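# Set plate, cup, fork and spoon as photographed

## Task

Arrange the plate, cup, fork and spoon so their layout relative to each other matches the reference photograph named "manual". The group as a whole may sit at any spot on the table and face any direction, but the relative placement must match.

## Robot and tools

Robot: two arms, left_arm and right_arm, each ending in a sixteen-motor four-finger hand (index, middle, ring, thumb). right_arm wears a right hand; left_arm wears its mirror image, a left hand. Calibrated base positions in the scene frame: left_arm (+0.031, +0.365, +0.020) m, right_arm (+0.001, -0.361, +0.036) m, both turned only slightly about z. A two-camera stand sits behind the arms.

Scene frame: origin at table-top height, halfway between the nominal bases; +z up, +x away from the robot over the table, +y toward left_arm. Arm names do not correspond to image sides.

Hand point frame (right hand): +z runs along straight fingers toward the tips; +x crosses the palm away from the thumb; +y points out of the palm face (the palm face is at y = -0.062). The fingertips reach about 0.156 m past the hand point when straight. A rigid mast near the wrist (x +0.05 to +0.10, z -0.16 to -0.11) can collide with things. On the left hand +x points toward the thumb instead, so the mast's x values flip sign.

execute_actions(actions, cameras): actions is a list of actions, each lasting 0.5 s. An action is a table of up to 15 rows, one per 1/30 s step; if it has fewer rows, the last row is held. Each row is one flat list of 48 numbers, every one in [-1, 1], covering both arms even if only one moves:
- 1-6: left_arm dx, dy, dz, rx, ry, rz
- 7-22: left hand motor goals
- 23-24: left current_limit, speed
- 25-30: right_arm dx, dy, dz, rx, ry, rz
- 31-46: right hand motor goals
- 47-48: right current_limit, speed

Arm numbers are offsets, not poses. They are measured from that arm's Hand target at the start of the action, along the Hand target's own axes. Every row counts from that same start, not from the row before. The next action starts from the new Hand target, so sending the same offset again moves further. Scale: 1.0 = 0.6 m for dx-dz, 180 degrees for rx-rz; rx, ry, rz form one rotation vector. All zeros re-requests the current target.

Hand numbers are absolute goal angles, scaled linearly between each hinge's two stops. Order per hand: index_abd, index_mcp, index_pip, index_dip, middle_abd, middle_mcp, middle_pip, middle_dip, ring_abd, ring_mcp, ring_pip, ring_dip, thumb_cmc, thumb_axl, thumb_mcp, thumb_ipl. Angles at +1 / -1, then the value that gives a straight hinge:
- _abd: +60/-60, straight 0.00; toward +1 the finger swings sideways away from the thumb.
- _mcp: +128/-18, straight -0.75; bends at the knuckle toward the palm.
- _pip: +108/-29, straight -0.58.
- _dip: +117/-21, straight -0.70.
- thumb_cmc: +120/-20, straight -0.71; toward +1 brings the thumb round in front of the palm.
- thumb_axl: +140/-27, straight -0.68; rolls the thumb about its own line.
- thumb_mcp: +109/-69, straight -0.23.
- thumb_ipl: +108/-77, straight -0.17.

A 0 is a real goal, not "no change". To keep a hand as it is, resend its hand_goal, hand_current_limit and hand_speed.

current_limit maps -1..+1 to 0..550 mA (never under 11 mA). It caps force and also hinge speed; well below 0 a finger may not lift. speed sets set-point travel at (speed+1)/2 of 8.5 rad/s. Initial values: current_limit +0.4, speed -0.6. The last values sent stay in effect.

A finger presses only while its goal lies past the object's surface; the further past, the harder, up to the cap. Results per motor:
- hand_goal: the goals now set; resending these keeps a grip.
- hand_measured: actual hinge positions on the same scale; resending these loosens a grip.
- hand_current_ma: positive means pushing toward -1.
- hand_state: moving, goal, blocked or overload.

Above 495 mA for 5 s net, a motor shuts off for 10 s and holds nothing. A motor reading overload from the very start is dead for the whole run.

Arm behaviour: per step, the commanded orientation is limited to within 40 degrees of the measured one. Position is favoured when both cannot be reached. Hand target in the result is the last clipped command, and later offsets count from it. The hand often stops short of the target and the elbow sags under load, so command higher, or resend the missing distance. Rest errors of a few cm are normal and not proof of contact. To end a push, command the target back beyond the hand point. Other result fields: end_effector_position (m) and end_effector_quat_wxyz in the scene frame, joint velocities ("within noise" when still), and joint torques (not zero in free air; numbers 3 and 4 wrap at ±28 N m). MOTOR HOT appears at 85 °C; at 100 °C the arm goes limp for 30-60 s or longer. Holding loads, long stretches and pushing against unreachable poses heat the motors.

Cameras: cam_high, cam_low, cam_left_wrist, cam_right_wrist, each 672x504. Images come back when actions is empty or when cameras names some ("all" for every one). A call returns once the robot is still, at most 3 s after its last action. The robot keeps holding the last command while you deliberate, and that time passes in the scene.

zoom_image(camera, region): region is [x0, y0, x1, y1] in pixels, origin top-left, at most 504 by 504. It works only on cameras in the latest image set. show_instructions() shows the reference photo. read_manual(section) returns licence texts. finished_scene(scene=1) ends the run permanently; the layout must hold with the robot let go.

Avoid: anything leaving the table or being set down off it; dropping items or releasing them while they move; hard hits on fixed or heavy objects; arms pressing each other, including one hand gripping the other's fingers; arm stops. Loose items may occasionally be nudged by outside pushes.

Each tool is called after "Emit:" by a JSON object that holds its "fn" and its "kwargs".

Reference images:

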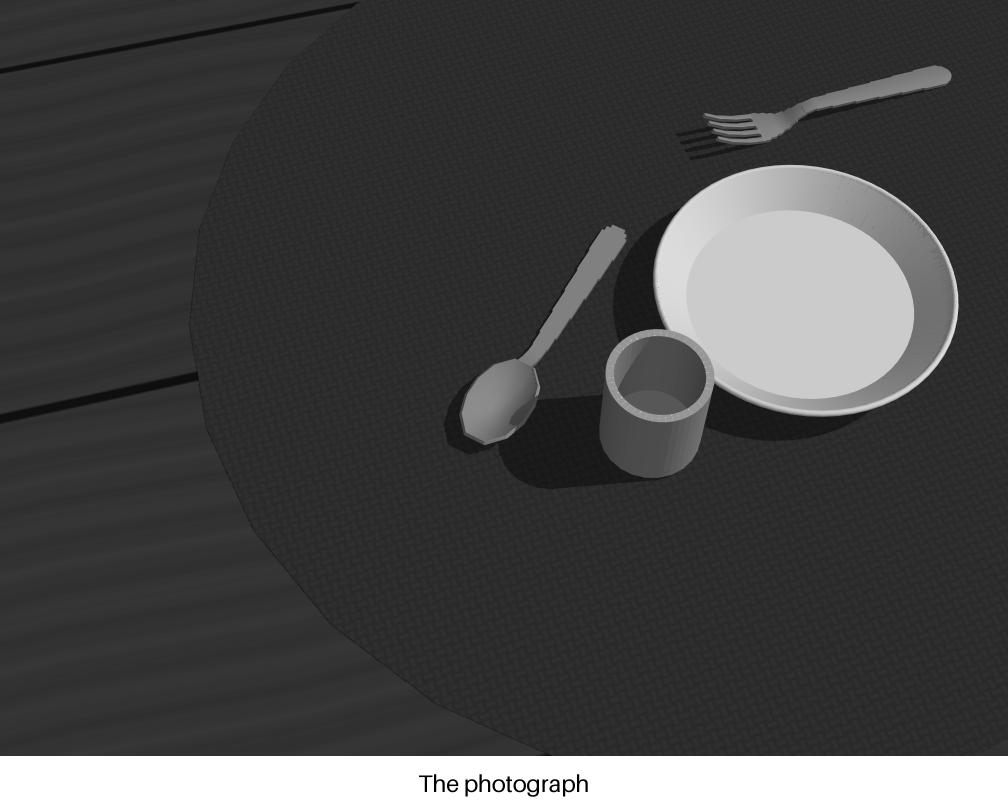

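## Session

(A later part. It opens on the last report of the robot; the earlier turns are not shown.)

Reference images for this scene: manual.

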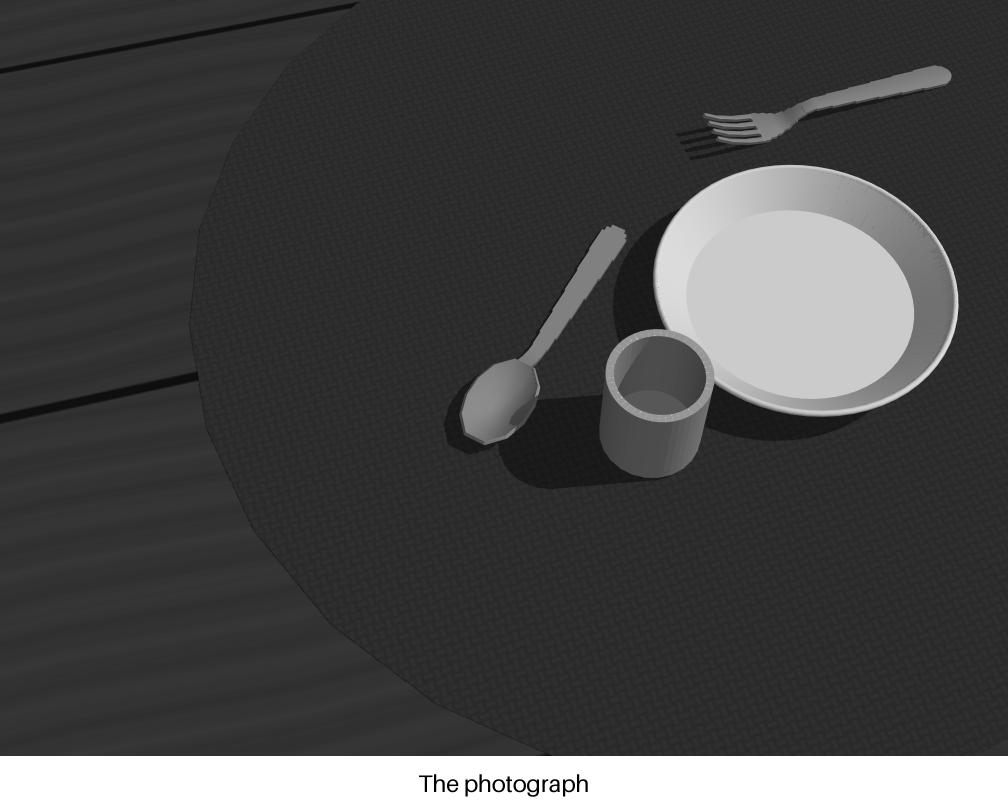

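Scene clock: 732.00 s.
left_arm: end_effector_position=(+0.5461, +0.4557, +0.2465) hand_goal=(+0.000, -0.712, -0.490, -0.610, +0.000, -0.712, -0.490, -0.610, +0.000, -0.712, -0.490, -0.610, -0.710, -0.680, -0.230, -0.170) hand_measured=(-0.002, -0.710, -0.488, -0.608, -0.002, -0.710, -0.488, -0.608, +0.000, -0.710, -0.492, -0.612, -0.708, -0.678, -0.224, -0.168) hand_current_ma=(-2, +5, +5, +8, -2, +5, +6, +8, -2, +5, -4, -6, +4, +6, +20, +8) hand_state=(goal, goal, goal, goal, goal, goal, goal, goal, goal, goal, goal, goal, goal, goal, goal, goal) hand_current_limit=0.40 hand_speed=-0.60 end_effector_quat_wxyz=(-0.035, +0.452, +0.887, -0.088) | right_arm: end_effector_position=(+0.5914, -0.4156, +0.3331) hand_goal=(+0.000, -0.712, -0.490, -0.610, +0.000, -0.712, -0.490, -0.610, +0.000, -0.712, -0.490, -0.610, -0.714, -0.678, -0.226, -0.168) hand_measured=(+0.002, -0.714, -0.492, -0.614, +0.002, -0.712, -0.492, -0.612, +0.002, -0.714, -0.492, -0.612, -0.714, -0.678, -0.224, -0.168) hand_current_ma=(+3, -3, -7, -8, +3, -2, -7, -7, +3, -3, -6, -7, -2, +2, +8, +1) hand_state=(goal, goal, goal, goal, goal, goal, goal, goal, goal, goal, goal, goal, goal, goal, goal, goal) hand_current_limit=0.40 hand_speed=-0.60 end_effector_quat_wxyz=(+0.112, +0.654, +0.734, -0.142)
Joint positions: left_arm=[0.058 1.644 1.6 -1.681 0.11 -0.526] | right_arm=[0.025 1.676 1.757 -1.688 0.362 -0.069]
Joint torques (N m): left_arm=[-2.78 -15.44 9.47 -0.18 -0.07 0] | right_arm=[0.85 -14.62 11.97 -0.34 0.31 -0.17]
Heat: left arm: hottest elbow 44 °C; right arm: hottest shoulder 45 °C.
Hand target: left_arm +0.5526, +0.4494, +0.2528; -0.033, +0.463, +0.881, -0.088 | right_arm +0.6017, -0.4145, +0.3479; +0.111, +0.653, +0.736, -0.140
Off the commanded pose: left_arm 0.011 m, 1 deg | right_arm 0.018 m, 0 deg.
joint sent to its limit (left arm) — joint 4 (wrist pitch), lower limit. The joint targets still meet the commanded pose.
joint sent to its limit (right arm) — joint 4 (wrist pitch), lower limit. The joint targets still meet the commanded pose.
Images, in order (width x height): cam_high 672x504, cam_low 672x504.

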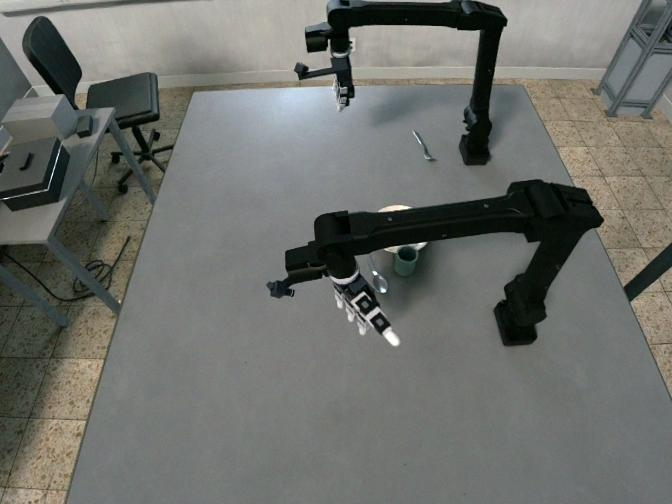

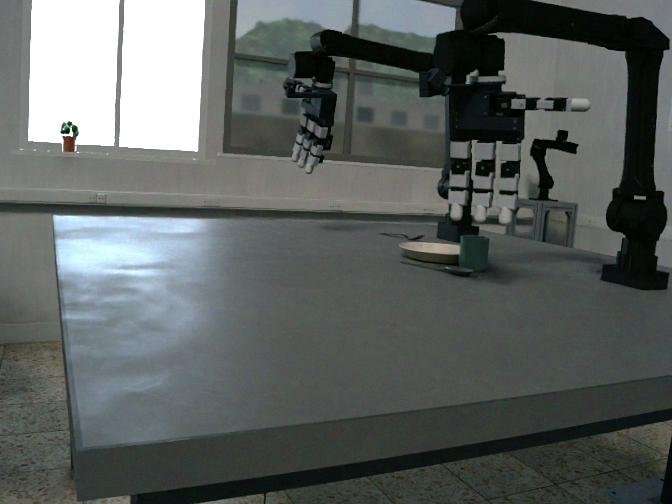

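Emit:
{"fn": "execute_actions", "kwargs": {"actions": [[[0,0,0,0,0,0,0,-0.712,-0.489,-0.609,0,-0.712,-0.489,-0.609,0,-0.712,-0.489,-0.609,-0.71,-0.68,-0.23,-0.17,0.4,-0.6,0.088,-0.238,0.161,0.1021,0.0889,-0.1055,0,-0.712,-0.489,-0.609,0,-0.712,-0.489,-0.609,0,-0.712,-0.489,-0.609,-0.714,-0.678,-0.226,-0.168,0.4,-0.6]],[[0,0,0,0,0,0,0,-0.712,-0.489,-0.609,0,-0.712,-0.489,-0.609,0,-0.712,-0.489,-0.609,-0.71,-0.68,-0.23,-0.17,0.4,-0.6,0.086,-0.185,0.16,0,0,0,0,-0.712,-0.489,-0.609,0,-0.712,-0.489,-0.609,0,-0.712,-0.489,-0.609,-0.714,-0.678,-0.226,-0.168,0.4,-0.6]]], "cameras": ["cam_high","cam_low","cam_right_wrist"]}}

Scene clock: 744.73 s.
left_arm: end_effector_position=(+0.5462, +0.4556, +0.2465) hand_goal=(+0.000, -0.712, -0.490, -0.610, +0.000, -0.712, -0.490, -0.610, +0.000, -0.712, -0.490, -0.610, -0.710, -0.680, -0.230, -0.170) hand_measured=(-0.002, -0.710, -0.488, -0.608, -0.002, -0.710, -0.488, -0.608, +0.000, -0.710, -0.492, -0.612, -0.708, -0.678, -0.224, -0.168) hand_current_ma=(-2, +5, +5, +8, -2, +5, +6, +8, -2, +5, -4, -6, +4, +6, +20, +8) hand_state=(goal, goal, goal, goal, goal, goal, goal, goal, goal, goal, goal, goal, goal, goal, goal, goal) hand_current_limit=0.40 hand_speed=-0.60 end_effector_quat_wxyz=(-0.035, +0.453, +0.887, -0.088) | right_arm: end_effector_position=(+0.3023, -0.4173, +0.2014) hand_goal=(+0.000, -0.712, -0.490, -0.610, +0.000, -0.712, -0.490, -0.610, +0.000, -0.712, -0.490, -0.610, -0.714, -0.678, -0.226, -0.168) hand_measured=(+0.002, -0.706, -0.490, -0.612, +0.002, -0.706, -0.490, -0.612, +0.002, -0.706, -0.490, -0.612, -0.710, -0.678, -0.222, -0.168) hand_current_ma=(+2, +21, -1, -7, +3, +17, -1, -6, +3, +21, -1, -6, +12, +2, +11, +1) hand_state=(goal, goal, goal, goal, goal, goal, goal, goal, goal, goal, goal, goal, goal, goal, goal, goal) hand_current_limit=0.40 hand_speed=-0.60 end_effector_quat_wxyz=(-0.096, +0.548, +0.815, -0.164)
Joint positions: left_arm=[0.058 1.644 1.6 -1.681 0.11 -0.524] | right_arm=[-0.142 1.151 0.95 -1.695 0.206 -0.481]
Joint torques (N m): left_arm=[-2.49 -14.74 9.4 -0.1 0.03 -0.09] | right_arm=[0.38 -6.95 7.56 -0.62 0.25 -0.17]
Heat: left arm: hottest elbow 44 °C; right arm: hottest shoulder 44 °C.
Hand target: left_arm +0.5526, +0.4494, +0.2528; -0.033, +0.463, +0.881, -0.088 | right_arm +0.3015, -0.4196, +0.2079; -0.121, +0.546, +0.809, -0.180
Off the commanded pose: left_arm 0.011 m, 1 deg | right_arm 0.007 m, 3 deg.
joint sent to its limit (left arm) — joint 4 (wrist pitch), lower limit. The joint targets still meet the commanded pose.
joint sent to its limit (right arm) — joint 4 (wrist pitch), lower limit. The joint targets are off in orientation, not in position.
Images, in order (width x height): cam_high 672x504, cam_low 672x504, cam_right_wrist 672x504.

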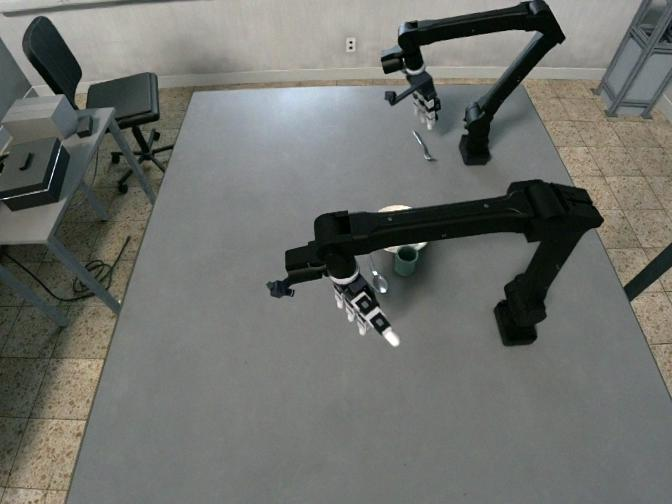

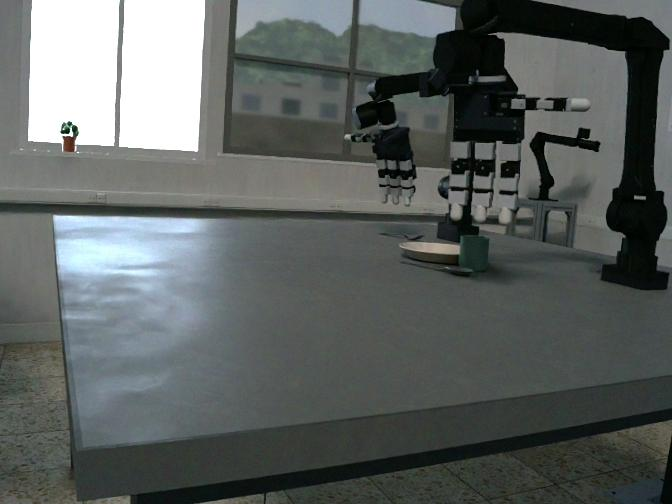

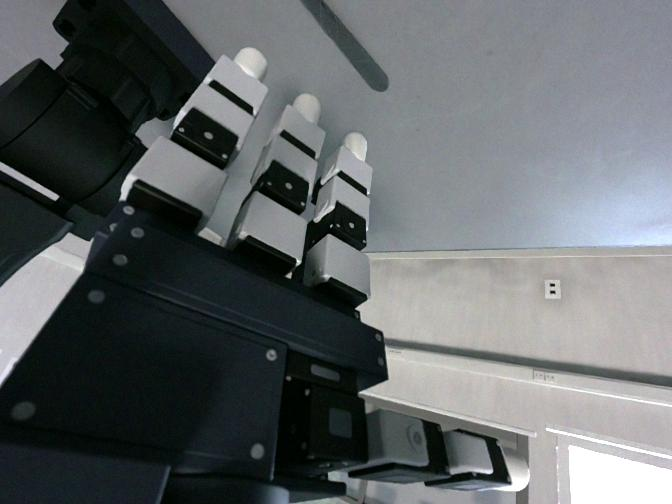

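Emit:
{"fn": "zoom_image", "kwargs": {"camera": "cam_high", "region": [370, 60, 490, 180]}}

Scaled by 4.200 from the camera's 672x504 image, which has a finer 960x720 frame.

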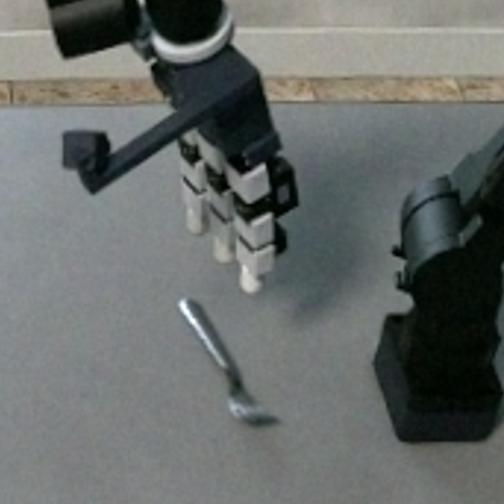

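Emit:
{"fn": "execute_actions", "kwargs": {"actions": [[[0,0,0,0,0,0,0,-0.712,-0.489,-0.609,0,-0.712,-0.489,-0.609,0,-0.712,-0.489,-0.609,-0.71,-0.68,-0.23,-0.17,0.4,-0.6,0.0345,0.029,0.1045,0,0,0,0,-0.712,-0.489,-0.609,0,-0.712,-0.489,-0.609,0,-0.712,-0.489,-0.609,-0.714,-0.678,-0.226,-0.168,0.4,-0.6]]], "cameras": ["cam_high","cam_right_wrist"]}}

Emit:
{"fn": "zoom_image", "kwargs": {"camera": "cam_high", "region": [390, 100, 470, 180]}}

Scene clock: 754.67 s.
left_arm: end_effector_position=(+0.5462, +0.4556, +0.2465) hand_goal=(+0.000, -0.712, -0.490, -0.610, +0.000, -0.712, -0.490, -0.610, +0.000, -0.712, -0.490, -0.610, -0.710, -0.680, -0.230, -0.170) hand_measured=(-0.002, -0.710, -0.488, -0.608, -0.002, -0.710, -0.488, -0.608, +0.000, -0.710, -0.492, -0.612, -0.708, -0.678, -0.224, -0.168) hand_current_ma=(-2, +5, +5, +8, -2, +5, +6, +8, -2, +5, -4, -6, +4, +6, +20, +8) hand_state=(goal, goal, goal, goal, goal, goal, goal, goal, goal, goal, goal, goal, goal, goal, goal, goal) hand_current_limit=0.40 hand_speed=-0.60 end_effector_quat_wxyz=(-0.035, +0.453, +0.887, -0.088) | right_arm: end_effector_position=(+0.2778, -0.4058, +0.1435) hand_goal=(+0.000, -0.712, -0.490, -0.610, +0.000, -0.712, -0.490, -0.610, +0.000, -0.712, -0.490, -0.610, -0.714, -0.678, -0.226, -0.168) hand_measured=(+0.002, -0.706, -0.490, -0.612, +0.002, -0.706, -0.490, -0.612, +0.002, -0.706, -0.490, -0.612, -0.710, -0.678, -0.222, -0.168) hand_current_ma=(+2, +21, -1, -7, +3, +17, -1, -6, +3, +21, -1, -6, +12, +2, +11, +1) hand_state=(goal, goal, goal, goal, goal, goal, goal, goal, goal, goal, goal, goal, goal, goal, goal, goal) hand_current_limit=0.40 hand_speed=-0.60 end_effector_quat_wxyz=(-0.125, +0.544, +0.810, -0.180)
Joint positions: left_arm=[0.058 1.644 1.6 -1.681 0.11 -0.524] | right_arm=[-0.109 1.179 0.811 -1.604 0.193 -0.442]
Joint torques (N m): left_arm=[-2.78 -15.03 9.44 -0.17 -0.02 0.07] | right_arm=[1.67 -4.6 7.58 -0.57 0.08 0.13]
Heat: left arm: hottest elbow 44 °C; right arm: hottest shoulder 42 °C.
Hand target: left_arm +0.5526, +0.4494, +0.2528; -0.033, +0.463, +0.881, -0.088 | right_arm +0.2837, -0.4043, +0.1437; -0.121, +0.546, +0.809, -0.180
Off the commanded pose: left_arm 0.011 m, 1 deg | right_arm 0.006 m, 1 deg.
joint sent to its limit (left arm) — joint 4 (wrist pitch), lower limit. The joint targets still meet the commanded pose.
Images, in order (width x height): cam_high 672x504, cam_right_wrist 672x504.

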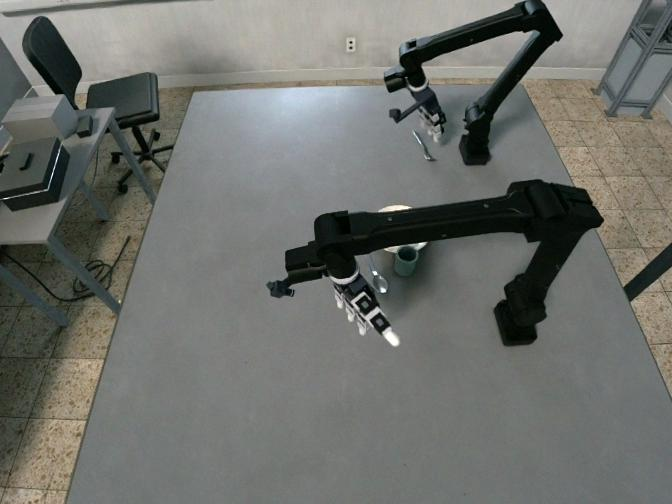

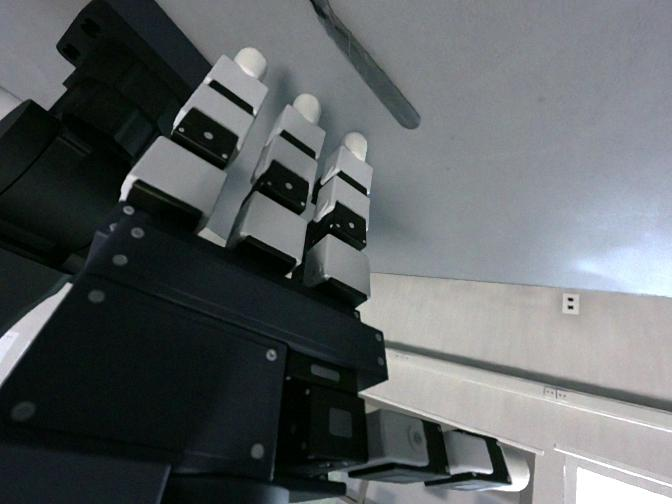

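Scaled by 6.300 from the camera's 672x504 image, which has a finer 960x720 frame.

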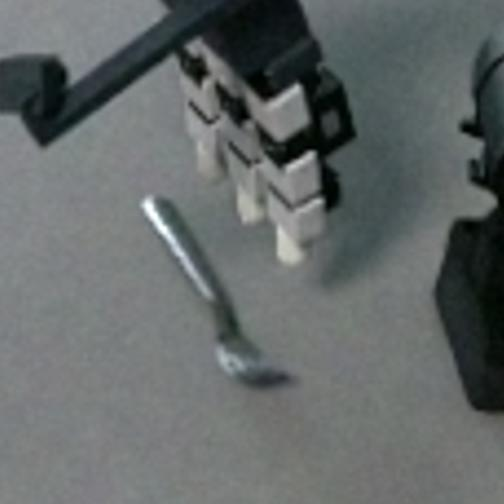

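Emit:
{"fn": "execute_actions", "kwargs": {"actions": [[[0,0,0,0,0,0,0,-0.712,-0.489,-0.609,0,-0.712,-0.489,-0.609,0,-0.712,-0.489,-0.609,-0.71,-0.68,-0.23,-0.17,0.4,-0.6,-0.013,0.048,0.029,0,0,0,0,-0.712,-0.489,-0.609,0,-0.712,-0.489,-0.609,0,-0.712,-0.489,-0.609,-0.714,-0.678,-0.226,-0.168,0.4,-0.6]]], "cameras": ["cam_high","cam_right_wrist","cam_low"]}}

Emit:
{"fn": "zoom_image", "kwargs": {"camera": "cam_high", "region": [390, 100, 470, 180]}}

Emit:
{"fn": "zoom_image", "kwargs": {"camera": "cam_low", "region": [350, 190, 450, 270]}}

Scene clock: 765.53 s.
left_arm: end_effector_position=(+0.5462, +0.4556, +0.2465) hand_goal=(+0.000, -0.712, -0.490, -0.610, +0.000, -0.712, -0.490, -0.610, +0.000, -0.712, -0.490, -0.610, -0.710, -0.680, -0.230, -0.170) hand_measured=(-0.002, -0.710, -0.488, -0.608, -0.002, -0.710, -0.488, -0.608, +0.000, -0.710, -0.492, -0.612, -0.708, -0.678, -0.224, -0.168) hand_current_ma=(-2, +5, +5, +8, -2, +5, +6, +8, -2, +5, -4, -6, +4, +6, +20, +8) hand_state=(goal, goal, goal, goal, goal, goal, goal, goal, goal, goal, goal, goal, goal, goal, goal, goal) hand_current_limit=0.40 hand_speed=-0.60 end_effector_quat_wxyz=(-0.035, +0.453, +0.887, -0.088) | right_arm: end_effector_position=(+0.2993, -0.4066, +0.1160) hand_goal=(+0.000, -0.712, -0.490, -0.610, +0.000, -0.712, -0.490, -0.610, +0.000, -0.712, -0.490, -0.610, -0.714, -0.678, -0.226, -0.168) hand_measured=(+0.002, -0.706, -0.490, -0.612, +0.002, -0.706, -0.490, -0.612, +0.002, -0.706, -0.490, -0.612, -0.710, -0.678, -0.222, -0.168) hand_current_ma=(+2, +21, -1, -7, +3, +17, -1, -6, +3, +21, -1, -6, +12, +2, +11, +1) hand_state=(goal, goal, goal, goal, goal, goal, goal, goal, goal, goal, goal, goal, goal, goal, goal, goal) hand_current_limit=0.40 hand_speed=-0.60 end_effector_quat_wxyz=(-0.125, +0.544, +0.810, -0.180)
Joint positions: left_arm=[0.058 1.644 1.6 -1.681 0.11 -0.524] | right_arm=[-0.104 1.275 0.811 -1.509 0.192 -0.437]
Joint torques (N m): left_arm=[-3.14 -15.03 9.25 0.25 0.01 -0.01] | right_arm=[2.02 -6.01 6.87 -0.4 0.08 0.14]
Heat: left arm: hottest elbow 45 °C; right arm: hottest elbow 41 °C.
Hand target: left_arm +0.5526, +0.4494, +0.2528; -0.033, +0.463, +0.881, -0.088 | right_arm +0.3039, -0.4046, +0.1158; -0.121, +0.546, +0.809, -0.180
Off the commanded pose: left_arm 0.011 m, 1 deg | right_arm 0.005 m, 1 deg.
joint sent to its limit (left arm) — joint 4 (wrist pitch), lower limit. The joint targets still meet the commanded pose.
Images, in order (width x height): cam_high 672x504, cam_low 672x504, cam_right_wrist 672x504.

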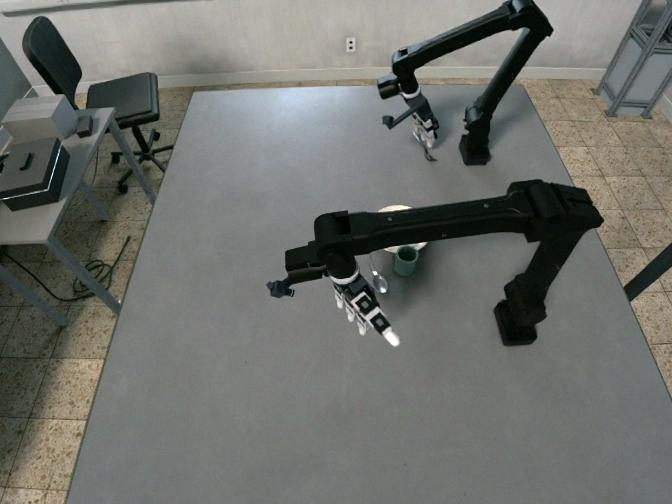

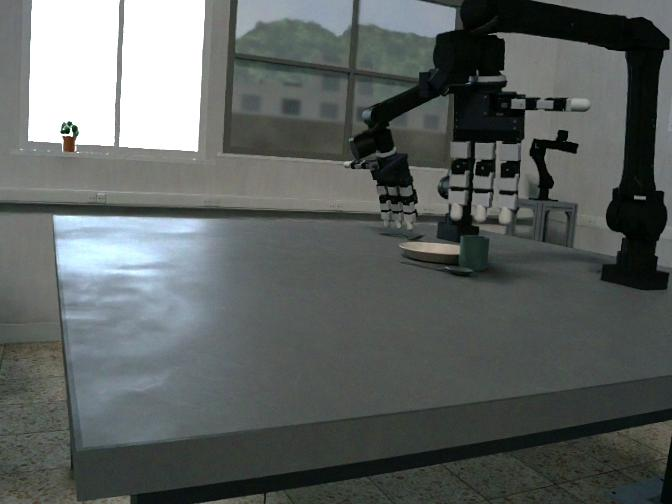

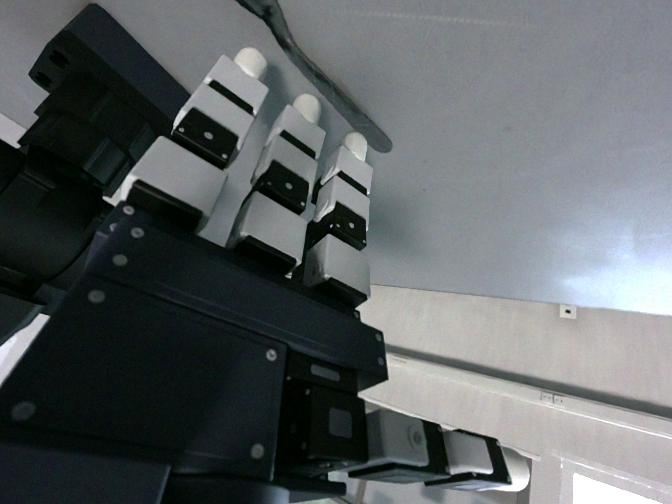

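Scaled by 6.300 from the camera's 672x504 image, which has a finer 960x720 frame.

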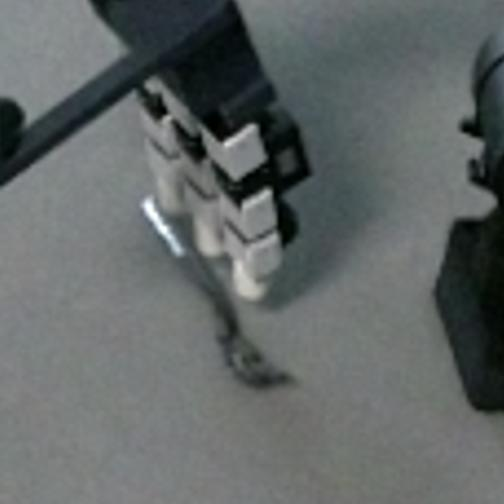

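Scaled by 5.040 from the camera's 672x504 image, which has a finer 960x720 frame.

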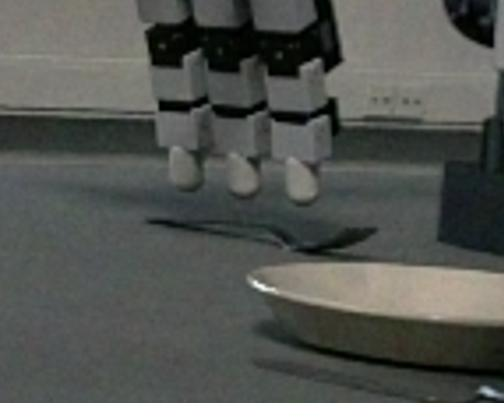

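Emit:
{"fn": "execute_actions", "kwargs": {"actions": [[[0,0,0,0,0,0,0,-0.712,-0.489,-0.609,0,-0.712,-0.489,-0.609,0,-0.712,-0.489,-0.609,-0.71,-0.68,-0.23,-0.17,0.4,-0.6,0,0.02,0.045,0,0.007,0.015,0,-0.712,-0.489,-0.609,0,-0.712,-0.489,-0.609,0,-0.712,-0.489,-0.609,-0.714,-0.678,-0.226,-0.168,0.4,-0.6]]], "cameras": ["cam_high","cam_right_wrist","cam_low"]}}

Emit:
{"fn": "zoom_image", "kwargs": {"camera": "cam_high", "region": [390, 100, 470, 180]}}

Emit:
{"fn": "zoom_image", "kwargs": {"camera": "cam_low", "region": [350, 190, 450, 270]}}

Scene clock: 772.43 s.
left_arm: end_effector_position=(+0.5462, +0.4556, +0.2465) hand_goal=(+0.000, -0.712, -0.490, -0.610, +0.000, -0.712, -0.490, -0.610, +0.000, -0.712, -0.490, -0.610, -0.710, -0.680, -0.230, -0.170) hand_measured=(-0.002, -0.710, -0.488, -0.608, -0.002, -0.710, -0.488, -0.608, +0.000, -0.710, -0.492, -0.612, -0.708, -0.678, -0.224, -0.168) hand_current_ma=(-2, +5, +5, +8, -2, +5, +6, +8, -2, +5, -4, -6, +4, +6, +20, +8) hand_state=(goal, goal, goal, goal, goal, goal, goal, goal, goal, goal, goal, goal, goal, goal, goal, goal) hand_current_limit=0.40 hand_speed=-0.60 end_effector_quat_wxyz=(-0.035, +0.453, +0.887, -0.088) | right_arm: end_effector_position=(+0.3044, -0.4068, +0.1013) hand_goal=(+0.000, -0.712, -0.490, -0.610, +0.000, -0.712, -0.490, -0.610, +0.000, -0.712, -0.490, -0.610, -0.714, -0.678, -0.226, -0.168) hand_measured=(+0.002, -0.706, -0.490, -0.612, +0.006, -0.734, -0.494, -0.604, +0.002, -0.706, -0.490, -0.612, -0.710, -0.678, -0.222, -0.168) hand_current_ma=(+2, +16, -1, -7, +17, -76, -8, +17, +3, +16, -1, -6, +12, +2, +14, +1) hand_state=(goal, goal, goal, goal, goal, blocked, goal, goal, goal, goal, goal, goal, goal, goal, goal, goal) hand_current_limit=0.40 hand_speed=-0.60 end_effector_quat_wxyz=(-0.117, +0.565, +0.798, -0.172)
Joint positions: left_arm=[0.058 1.644 1.6 -1.681 0.11 -0.524] | right_arm=[-0.1 1.294 0.785 -1.443 0.175 -0.39]
Joint torques (N m): left_arm=[-2.84 -14.86 9.18 -0.5 0.04 0.03] | right_arm=[1.79 -3.96 5.27 0.13 -0.08 0.17]
Heat: left arm: hottest elbow 45 °C; right arm: hottest shoulder 40 °C.
Hand target: left_arm +0.5526, +0.4494, +0.2528; -0.033, +0.463, +0.881, -0.088 | right_arm +0.3034, -0.4049, +0.0863; -0.126, +0.567, +0.794, -0.177
Off the commanded pose: left_arm 0.011 m, 1 deg | right_arm 0.015 m, 1 deg.
joint sent to its limit (left arm) — joint 4 (wrist pitch), lower limit. The joint targets still meet the commanded pose.
Images, in order (width x height): cam_high 672x504, cam_low 672x504, cam_right_wrist 672x504.

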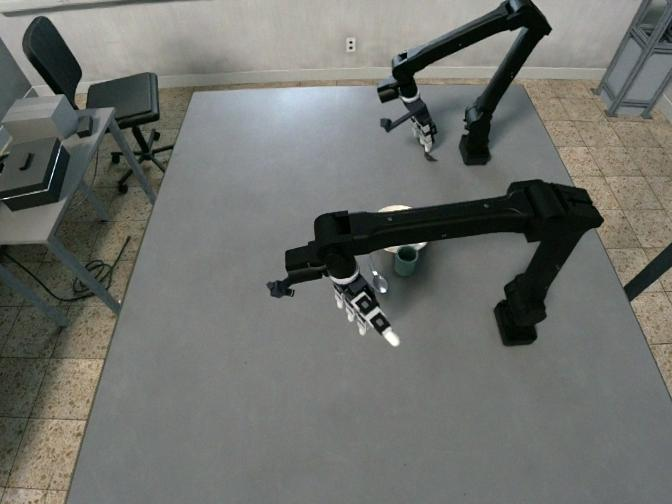

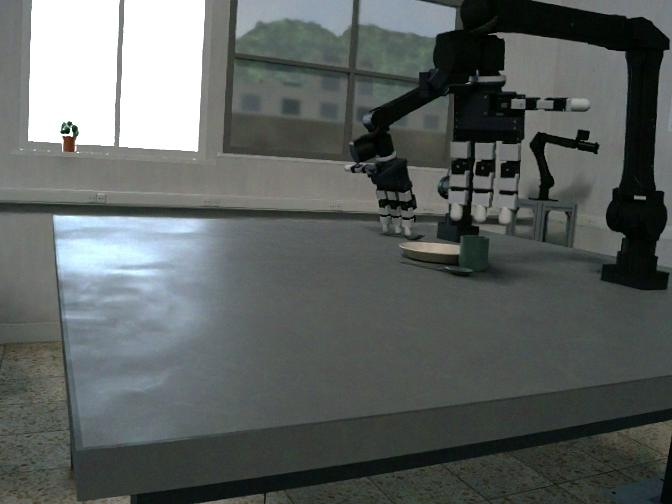

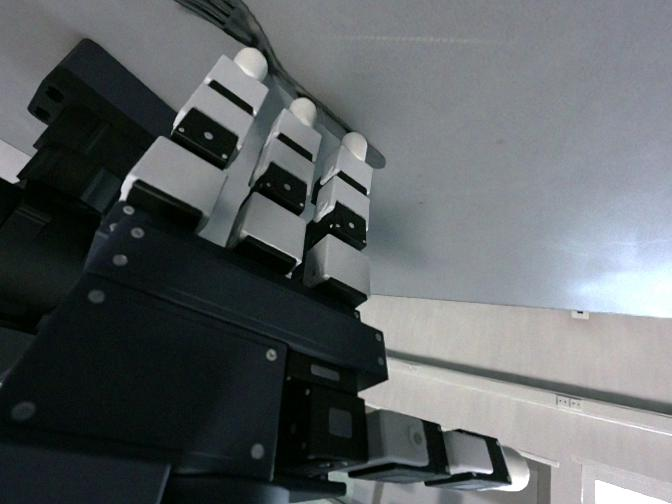

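Scaled by 6.300 from the camera's 672x504 image, which has a finer 960x720 frame.

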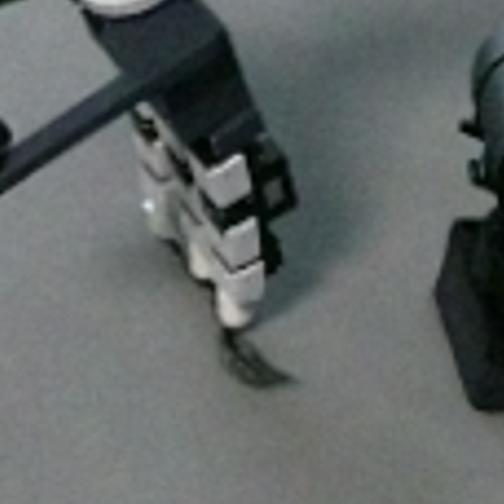

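Scaled by 5.040 from the camera's 672x504 image, which has a finer 960x720 frame.

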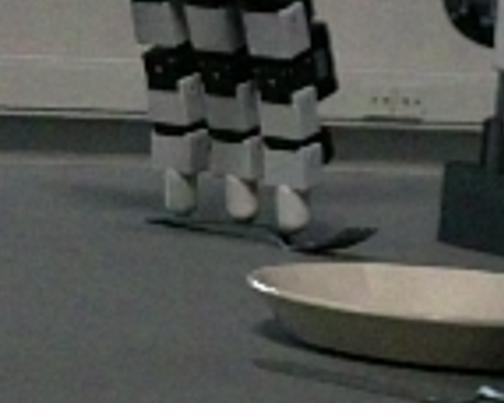

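Emit:
{"fn": "execute_actions", "kwargs": {"actions": [[[0,0,0,0,0,0,0,-0.712,-0.489,-0.609,0,-0.712,-0.489,-0.609,0,-0.712,-0.489,-0.609,-0.71,-0.68,-0.23,-0.17,0.4,-0.6,0,0.011,0.023,0,0,0,0,-0.712,-0.489,-0.609,0,-0.712,-0.489,-0.609,0,-0.712,-0.489,-0.609,-0.714,-0.678,-0.226,-0.168,0.4,-0.6]],[[0,0,0,0,0,0,0,-0.712,-0.489,-0.609,0,-0.712,-0.489,-0.609,0,-0.712,-0.489,-0.609,-0.71,-0.68,-0.23,-0.17,0.4,-0.6,0.031,0.035,-0.016,0,0,0,0,-0.712,-0.489,-0.609,0,-0.712,-0.489,-0.609,0,-0.712,-0.489,-0.609,-0.714,-0.678,-0.226,-0.168,0.4,-0.6]]], "cameras": ["cam_high","cam_right_wrist"]}}

Emit:
{"fn": "zoom_image", "kwargs": {"camera": "cam_high", "region": [390, 100, 470, 180]}}

Scene clock: 779.43 s.
left_arm: end_effector_position=(+0.5462, +0.4556, +0.2465) hand_goal=(+0.000, -0.712, -0.490, -0.610, +0.000, -0.712, -0.490, -0.610, +0.000, -0.712, -0.490, -0.610, -0.710, -0.680, -0.230, -0.170) hand_measured=(-0.002, -0.710, -0.488, -0.608, -0.002, -0.710, -0.488, -0.608, +0.000, -0.710, -0.492, -0.612, -0.708, -0.678, -0.224, -0.168) hand_current_ma=(-2, +5, +5, +8, -2, +5, +6, +8, -2, +5, -4, -6, +4, +6, +20, +8) hand_state=(goal, goal, goal, goal, goal, goal, goal, goal, goal, goal, goal, goal, goal, goal, goal, goal) hand_current_limit=0.40 hand_speed=-0.60 end_effector_quat_wxyz=(-0.035, +0.453, +0.887, -0.088) | right_arm: end_effector_position=(+0.3201, -0.3874, +0.0942) hand_goal=(+0.000, -0.712, -0.490, -0.610, +0.000, -0.712, -0.490, -0.610, +0.000, -0.712, -0.490, -0.610, -0.714, -0.678, -0.226, -0.168) hand_measured=(+0.002, -0.706, -0.490, -0.612, -0.056, -0.800, -0.550, -0.634, -0.012, -0.734, -0.500, -0.612, -0.710, -0.678, -0.222, -0.168) hand_current_ma=(+2, +16, -1, -7, -188, -385, -233, -79, -34, -84, -28, -7, +12, +2, +14, +1) hand_state=(goal, goal, goal, goal, blocked, blocked, blocked, blocked, goal, blocked, goal, goal, goal, goal, goal, goal) hand_current_limit=0.40 hand_speed=-0.60 end_effector_quat_wxyz=(-0.107, +0.564, +0.799, -0.179)
Joint positions: left_arm=[0.058 1.644 1.6 -1.681 0.11 -0.524] | right_arm=[-0.019 1.343 0.806 -1.421 0.167 -0.313]
Joint torques (N m): left_arm=[-2.9 -14.33 9.52 -0.25 -0.04 0.02] | right_arm=[1.73 -2.96 4.77 0.84 -0.95 0.17]
Heat: left arm: hottest elbow 45 °C; right arm: hottest shoulder 39 °C.
Hand target: left_arm +0.5526, +0.4494, +0.2528; -0.033, +0.463, +0.881, -0.088 | right_arm +0.3195, -0.3798, +0.0709; -0.126, +0.567, +0.795, -0.177
Off the commanded pose: left_arm 0.011 m, 1 deg | right_arm 0.025 m, 2 deg.
joint sent to its limit (left arm) — joint 4 (wrist pitch), lower limit. The joint targets still meet the commanded pose.
Images, in order (width x height): cam_high 672x504, cam_right_wrist 672x504.

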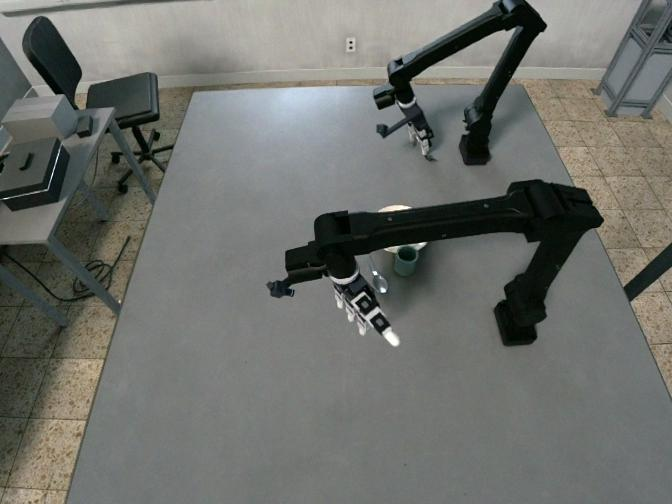

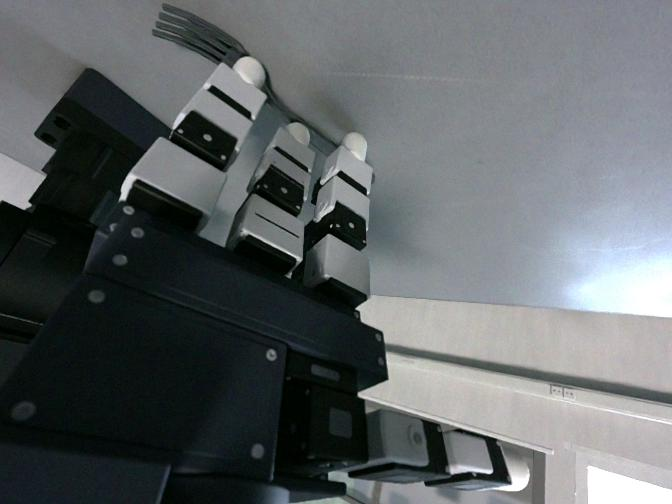

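Scaled by 6.300 from the camera's 672x504 image, which has a finer 960x720 frame.

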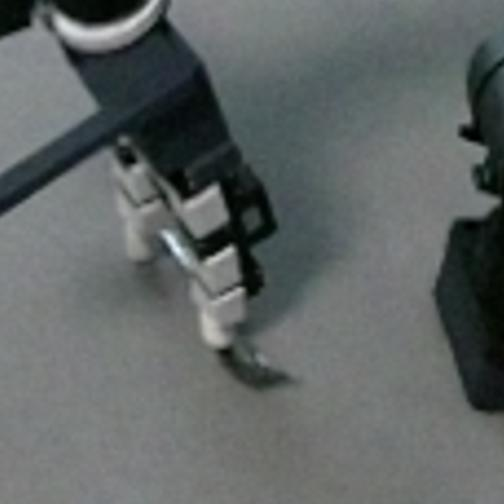

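Emit:
{"fn": "execute_actions", "kwargs": {"actions": [[[0,0,0,0,0,0,0,-0.712,-0.489,-0.609,0,-0.712,-0.489,-0.609,0,-0.712,-0.489,-0.609,-0.71,-0.68,-0.23,-0.17,0.4,-0.6,0,-0.035,-0.0755,0,0,0,0,-0.712,-0.489,-0.609,0,-0.712,-0.489,-0.609,0,-0.712,-0.489,-0.609,-0.714,-0.678,-0.226,-0.168,0.4,-0.6]],[[0,0,0,0,0,0,0,-0.712,-0.489,-0.609,0,-0.712,-0.489,-0.609,0,-0.712,-0.489,-0.609,-0.71,-0.68,-0.23,-0.17,0.4,-0.6,-0.035,-0.087,0.022,0,0,0,0,-0.712,-0.489,-0.609,0,-0.712,-0.489,-0.609,0,-0.712,-0.489,-0.609,-0.714,-0.678,-0.226,-0.168,0.4,-0.6]]], "cameras": ["cam_high","cam_right_wrist"]}}

Emit:
{"fn": "zoom_image", "kwargs": {"camera": "cam_high", "region": [390, 100, 470, 180]}}

Scene clock: 793.50 s.
left_arm: end_effector_position=(+0.5462, +0.4556, +0.2465) hand_goal=(+0.000, -0.712, -0.490, -0.610, +0.000, -0.712, -0.490, -0.610, +0.000, -0.712, -0.490, -0.610, -0.710, -0.680, -0.230, -0.170) hand_measured=(-0.002, -0.710, -0.488, -0.608, -0.002, -0.710, -0.488, -0.608, +0.000, -0.710, -0.492, -0.612, -0.708, -0.678, -0.224, -0.168) hand_current_ma=(-2, +5, +5, +8, -2, +5, +6, +8, -2, +5, -4, -6, +4, +6, +20, +8) hand_state=(goal, goal, goal, goal, goal, goal, goal, goal, goal, goal, goal, goal, goal, goal, goal, goal) hand_current_limit=0.40 hand_speed=-0.60 end_effector_quat_wxyz=(-0.035, +0.453, +0.887, -0.088) | right_arm: end_effector_position=(+0.2776, -0.4147, +0.1267) hand_goal=(+0.000, -0.712, -0.490, -0.610, +0.000, -0.712, -0.490, -0.610, +0.000, -0.712, -0.490, -0.610, -0.714, -0.678, -0.226, -0.168) hand_measured=(+0.002, -0.706, -0.490, -0.612, -0.004, -0.708, -0.492, -0.612, -0.002, -0.708, -0.492, -0.612, -0.710, -0.678, -0.222, -0.168) hand_current_ma=(+2, +17, -1, -7, -7, +11, -3, -6, -6, +13, -3, -6, +13, +2, +14, +1) hand_state=(goal, goal, goal, goal, goal, goal, goal, goal, goal, goal, goal, goal, goal, goal, goal, goal) hand_current_limit=0.40 hand_speed=-0.60 end_effector_quat_wxyz=(-0.125, +0.569, +0.793, -0.178)
Joint positions: left_arm=[0.058 1.644 1.6 -1.681 0.11 -0.524] | right_arm=[-0.133 1.201 0.78 -1.55 0.188 -0.406]
Joint torques (N m): left_arm=[-2.55 -14.27 9.31 -0.2 0.03 0.01] | right_arm=[0.03 -6.42 6.93 -1.07 0.23 -0.14]
Heat: left arm: hottest elbow 45 °C; right arm: hottest shoulder 38 °C.
Hand target: left_arm +0.5526, +0.4494, +0.2528; -0.033, +0.463, +0.881, -0.088 | right_arm +0.2764, -0.4167, +0.1309; -0.126, +0.567, +0.795, -0.177
Off the commanded pose: left_arm 0.011 m, 1 deg | right_arm 0.005 m, 0 deg.
joint sent to its limit (left arm) — joint 4 (wrist pitch), lower limit. The joint targets still meet the commanded pose.
Images, in order (width x height): cam_high 672x504, cam_right_wrist 672x504.

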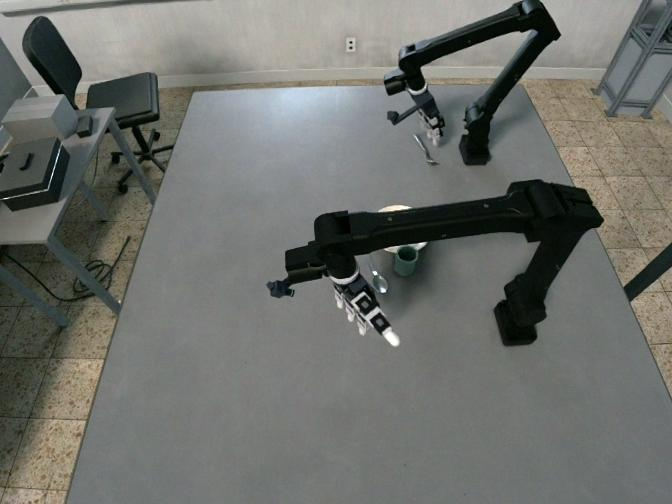

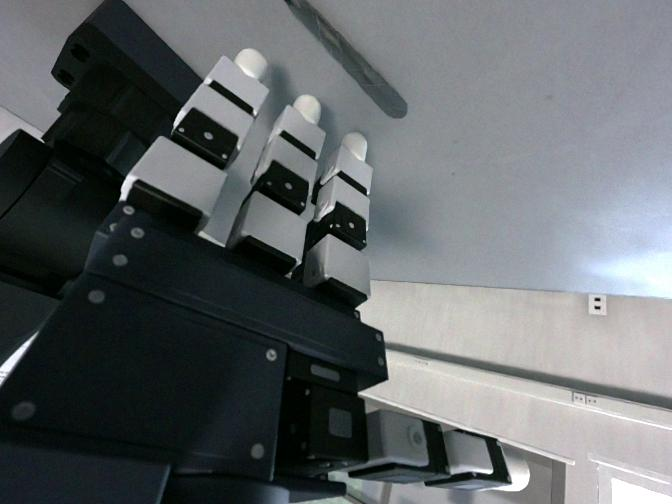

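Scaled by 6.300 from the camera's 672x504 image, which has a finer 960x720 frame.

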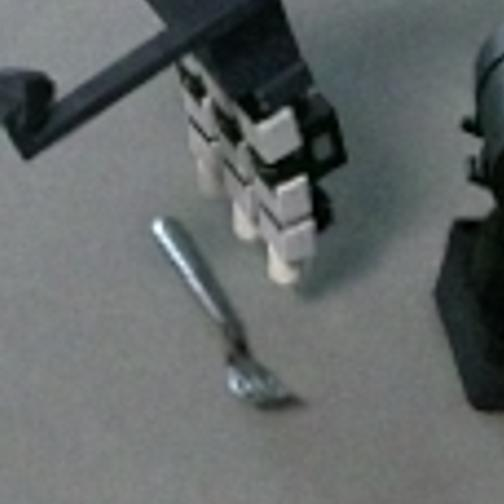

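Emit:
{"fn": "execute_actions", "kwargs": {"actions": [[[0,0,0,0,0,0,0,-0.712,-0.489,-0.609,0,-0.712,-0.489,-0.609,0,-0.712,-0.489,-0.609,-0.71,-0.68,-0.23,-0.17,0.4,-0.6,0.019,0.029,0.052,0,0,0,0,-0.712,-0.489,-0.609,0,-0.712,-0.489,-0.609,0,-0.712,-0.489,-0.609,-0.714,-0.678,-0.226,-0.168,0.4,-0.6]]], "cameras": ["cam_high","cam_right_wrist","cam_low"]}}

Emit:
{"fn": "zoom_image", "kwargs": {"camera": "cam_high", "region": [390, 100, 470, 180]}}

Emit:
{"fn": "zoom_image", "kwargs": {"camera": "cam_low", "region": [350, 190, 450, 270]}}

Scene clock: 798.00 s.
left_arm: end_effector_position=(+0.5462, +0.4556, +0.2465) hand_goal=(+0.000, -0.712, -0.490, -0.610, +0.000, -0.712, -0.490, -0.610, +0.000, -0.712, -0.490, -0.610, -0.710, -0.680, -0.230, -0.170) hand_measured=(-0.002, -0.710, -0.488, -0.608, -0.002, -0.710, -0.488, -0.608, +0.000, -0.710, -0.492, -0.612, -0.708, -0.678, -0.224, -0.168) hand_current_ma=(-2, +5, +5, +8, -2, +5, +6, +8, -2, +5, -4, -6, +4, +6, +20, +8) hand_state=(goal, goal, goal, goal, goal, goal, goal, goal, goal, goal, goal, goal, goal, goal, goal, goal) hand_current_limit=0.40 hand_speed=-0.60 end_effector_quat_wxyz=(-0.035, +0.453, +0.887, -0.088) | right_arm: end_effector_position=(+0.2708, -0.4067, +0.0965) hand_goal=(+0.000, -0.712, -0.490, -0.610, +0.000, -0.712, -0.490, -0.610, +0.000, -0.712, -0.490, -0.610, -0.714, -0.678, -0.226, -0.168) hand_measured=(+0.002, -0.706, -0.490, -0.612, -0.004, -0.708, -0.492, -0.612, -0.002, -0.708, -0.492, -0.612, -0.710, -0.678, -0.222, -0.168) hand_current_ma=(+2, +17, -1, -7, -7, +11, -3, -6, -6, +13, -3, -6, +13, +2, +14, +1) hand_state=(goal, goal, goal, goal, goal, goal, goal, goal, goal, goal, goal, goal, goal, goal, goal, goal) hand_current_limit=0.40 hand_speed=-0.60 end_effector_quat_wxyz=(-0.128, +0.565, +0.796, -0.176)
Joint positions: left_arm=[0.058 1.644 1.6 -1.681 0.11 -0.524] | right_arm=[-0.112 1.225 0.711 -1.461 0.175 -0.396]
Joint torques (N m): left_arm=[-2.32 -14.51 9.17 -0.18 -0.08 0.04] | right_arm=[1.73 -4.31 6.68 -0.62 0.07 0.11]
Heat: left arm: hottest elbow 45 °C; right arm: hottest shoulder 38 °C.
Hand target: left_arm +0.5526, +0.4494, +0.2528; -0.033, +0.463, +0.881, -0.088 | right_arm +0.2750, -0.4050, +0.0952; -0.126, +0.567, +0.795, -0.177
Off the commanded pose: left_arm 0.011 m, 1 deg | right_arm 0.005 m, 0 deg.
joint sent to its limit (left arm) — joint 4 (wrist pitch), lower limit. The joint targets still meet the commanded pose.
Images, in order (width x height): cam_high 672x504, cam_low 672x504, cam_right_wrist 672x504.

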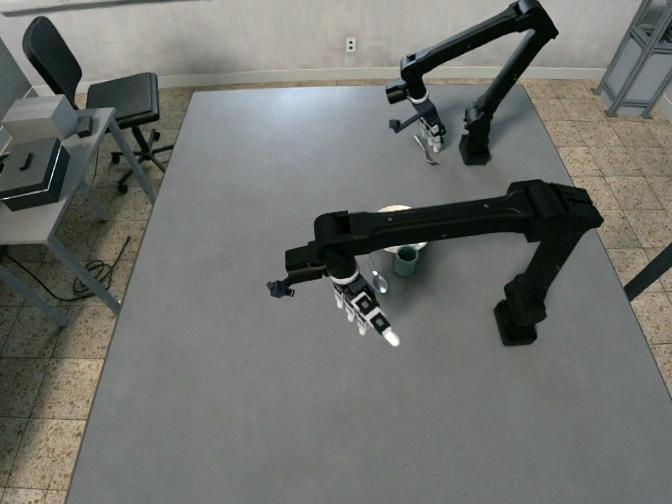

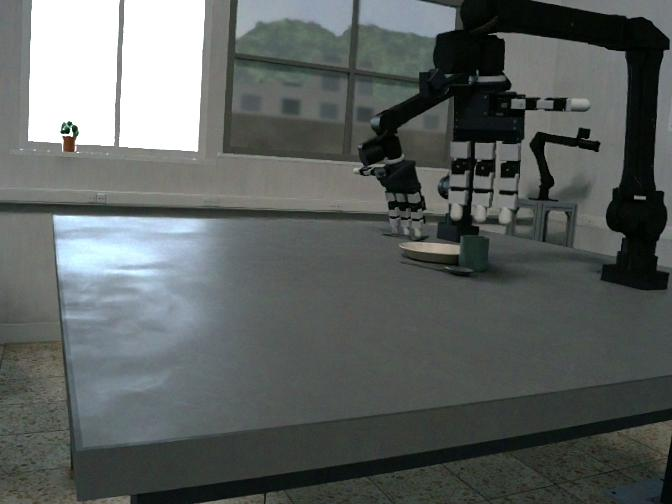

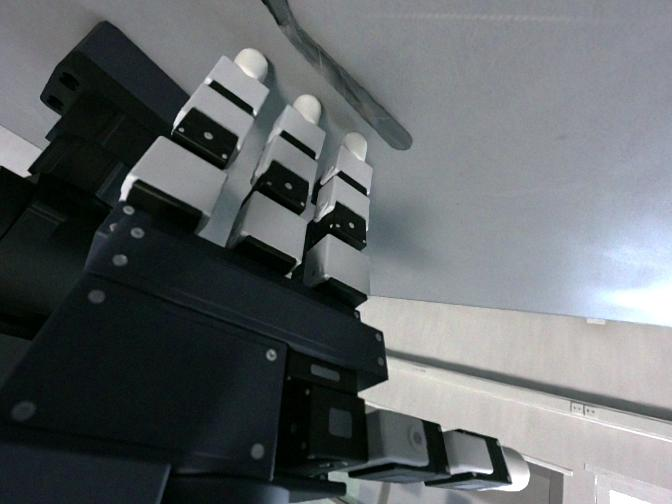

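Scaled by 6.300 from the camera's 672x504 image, which has a finer 960x720 frame.

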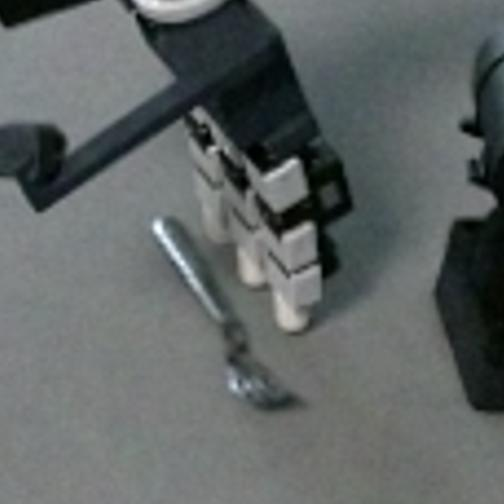

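Scaled by 5.040 from the camera's 672x504 image, which has a finer 960x720 frame.

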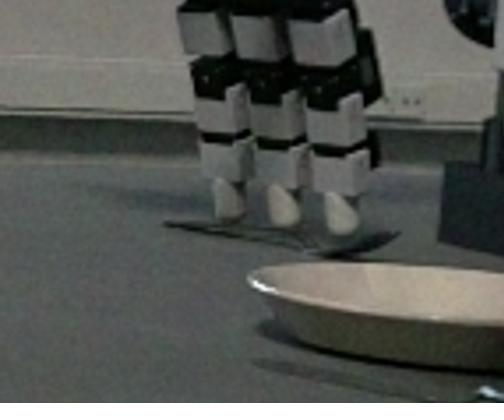

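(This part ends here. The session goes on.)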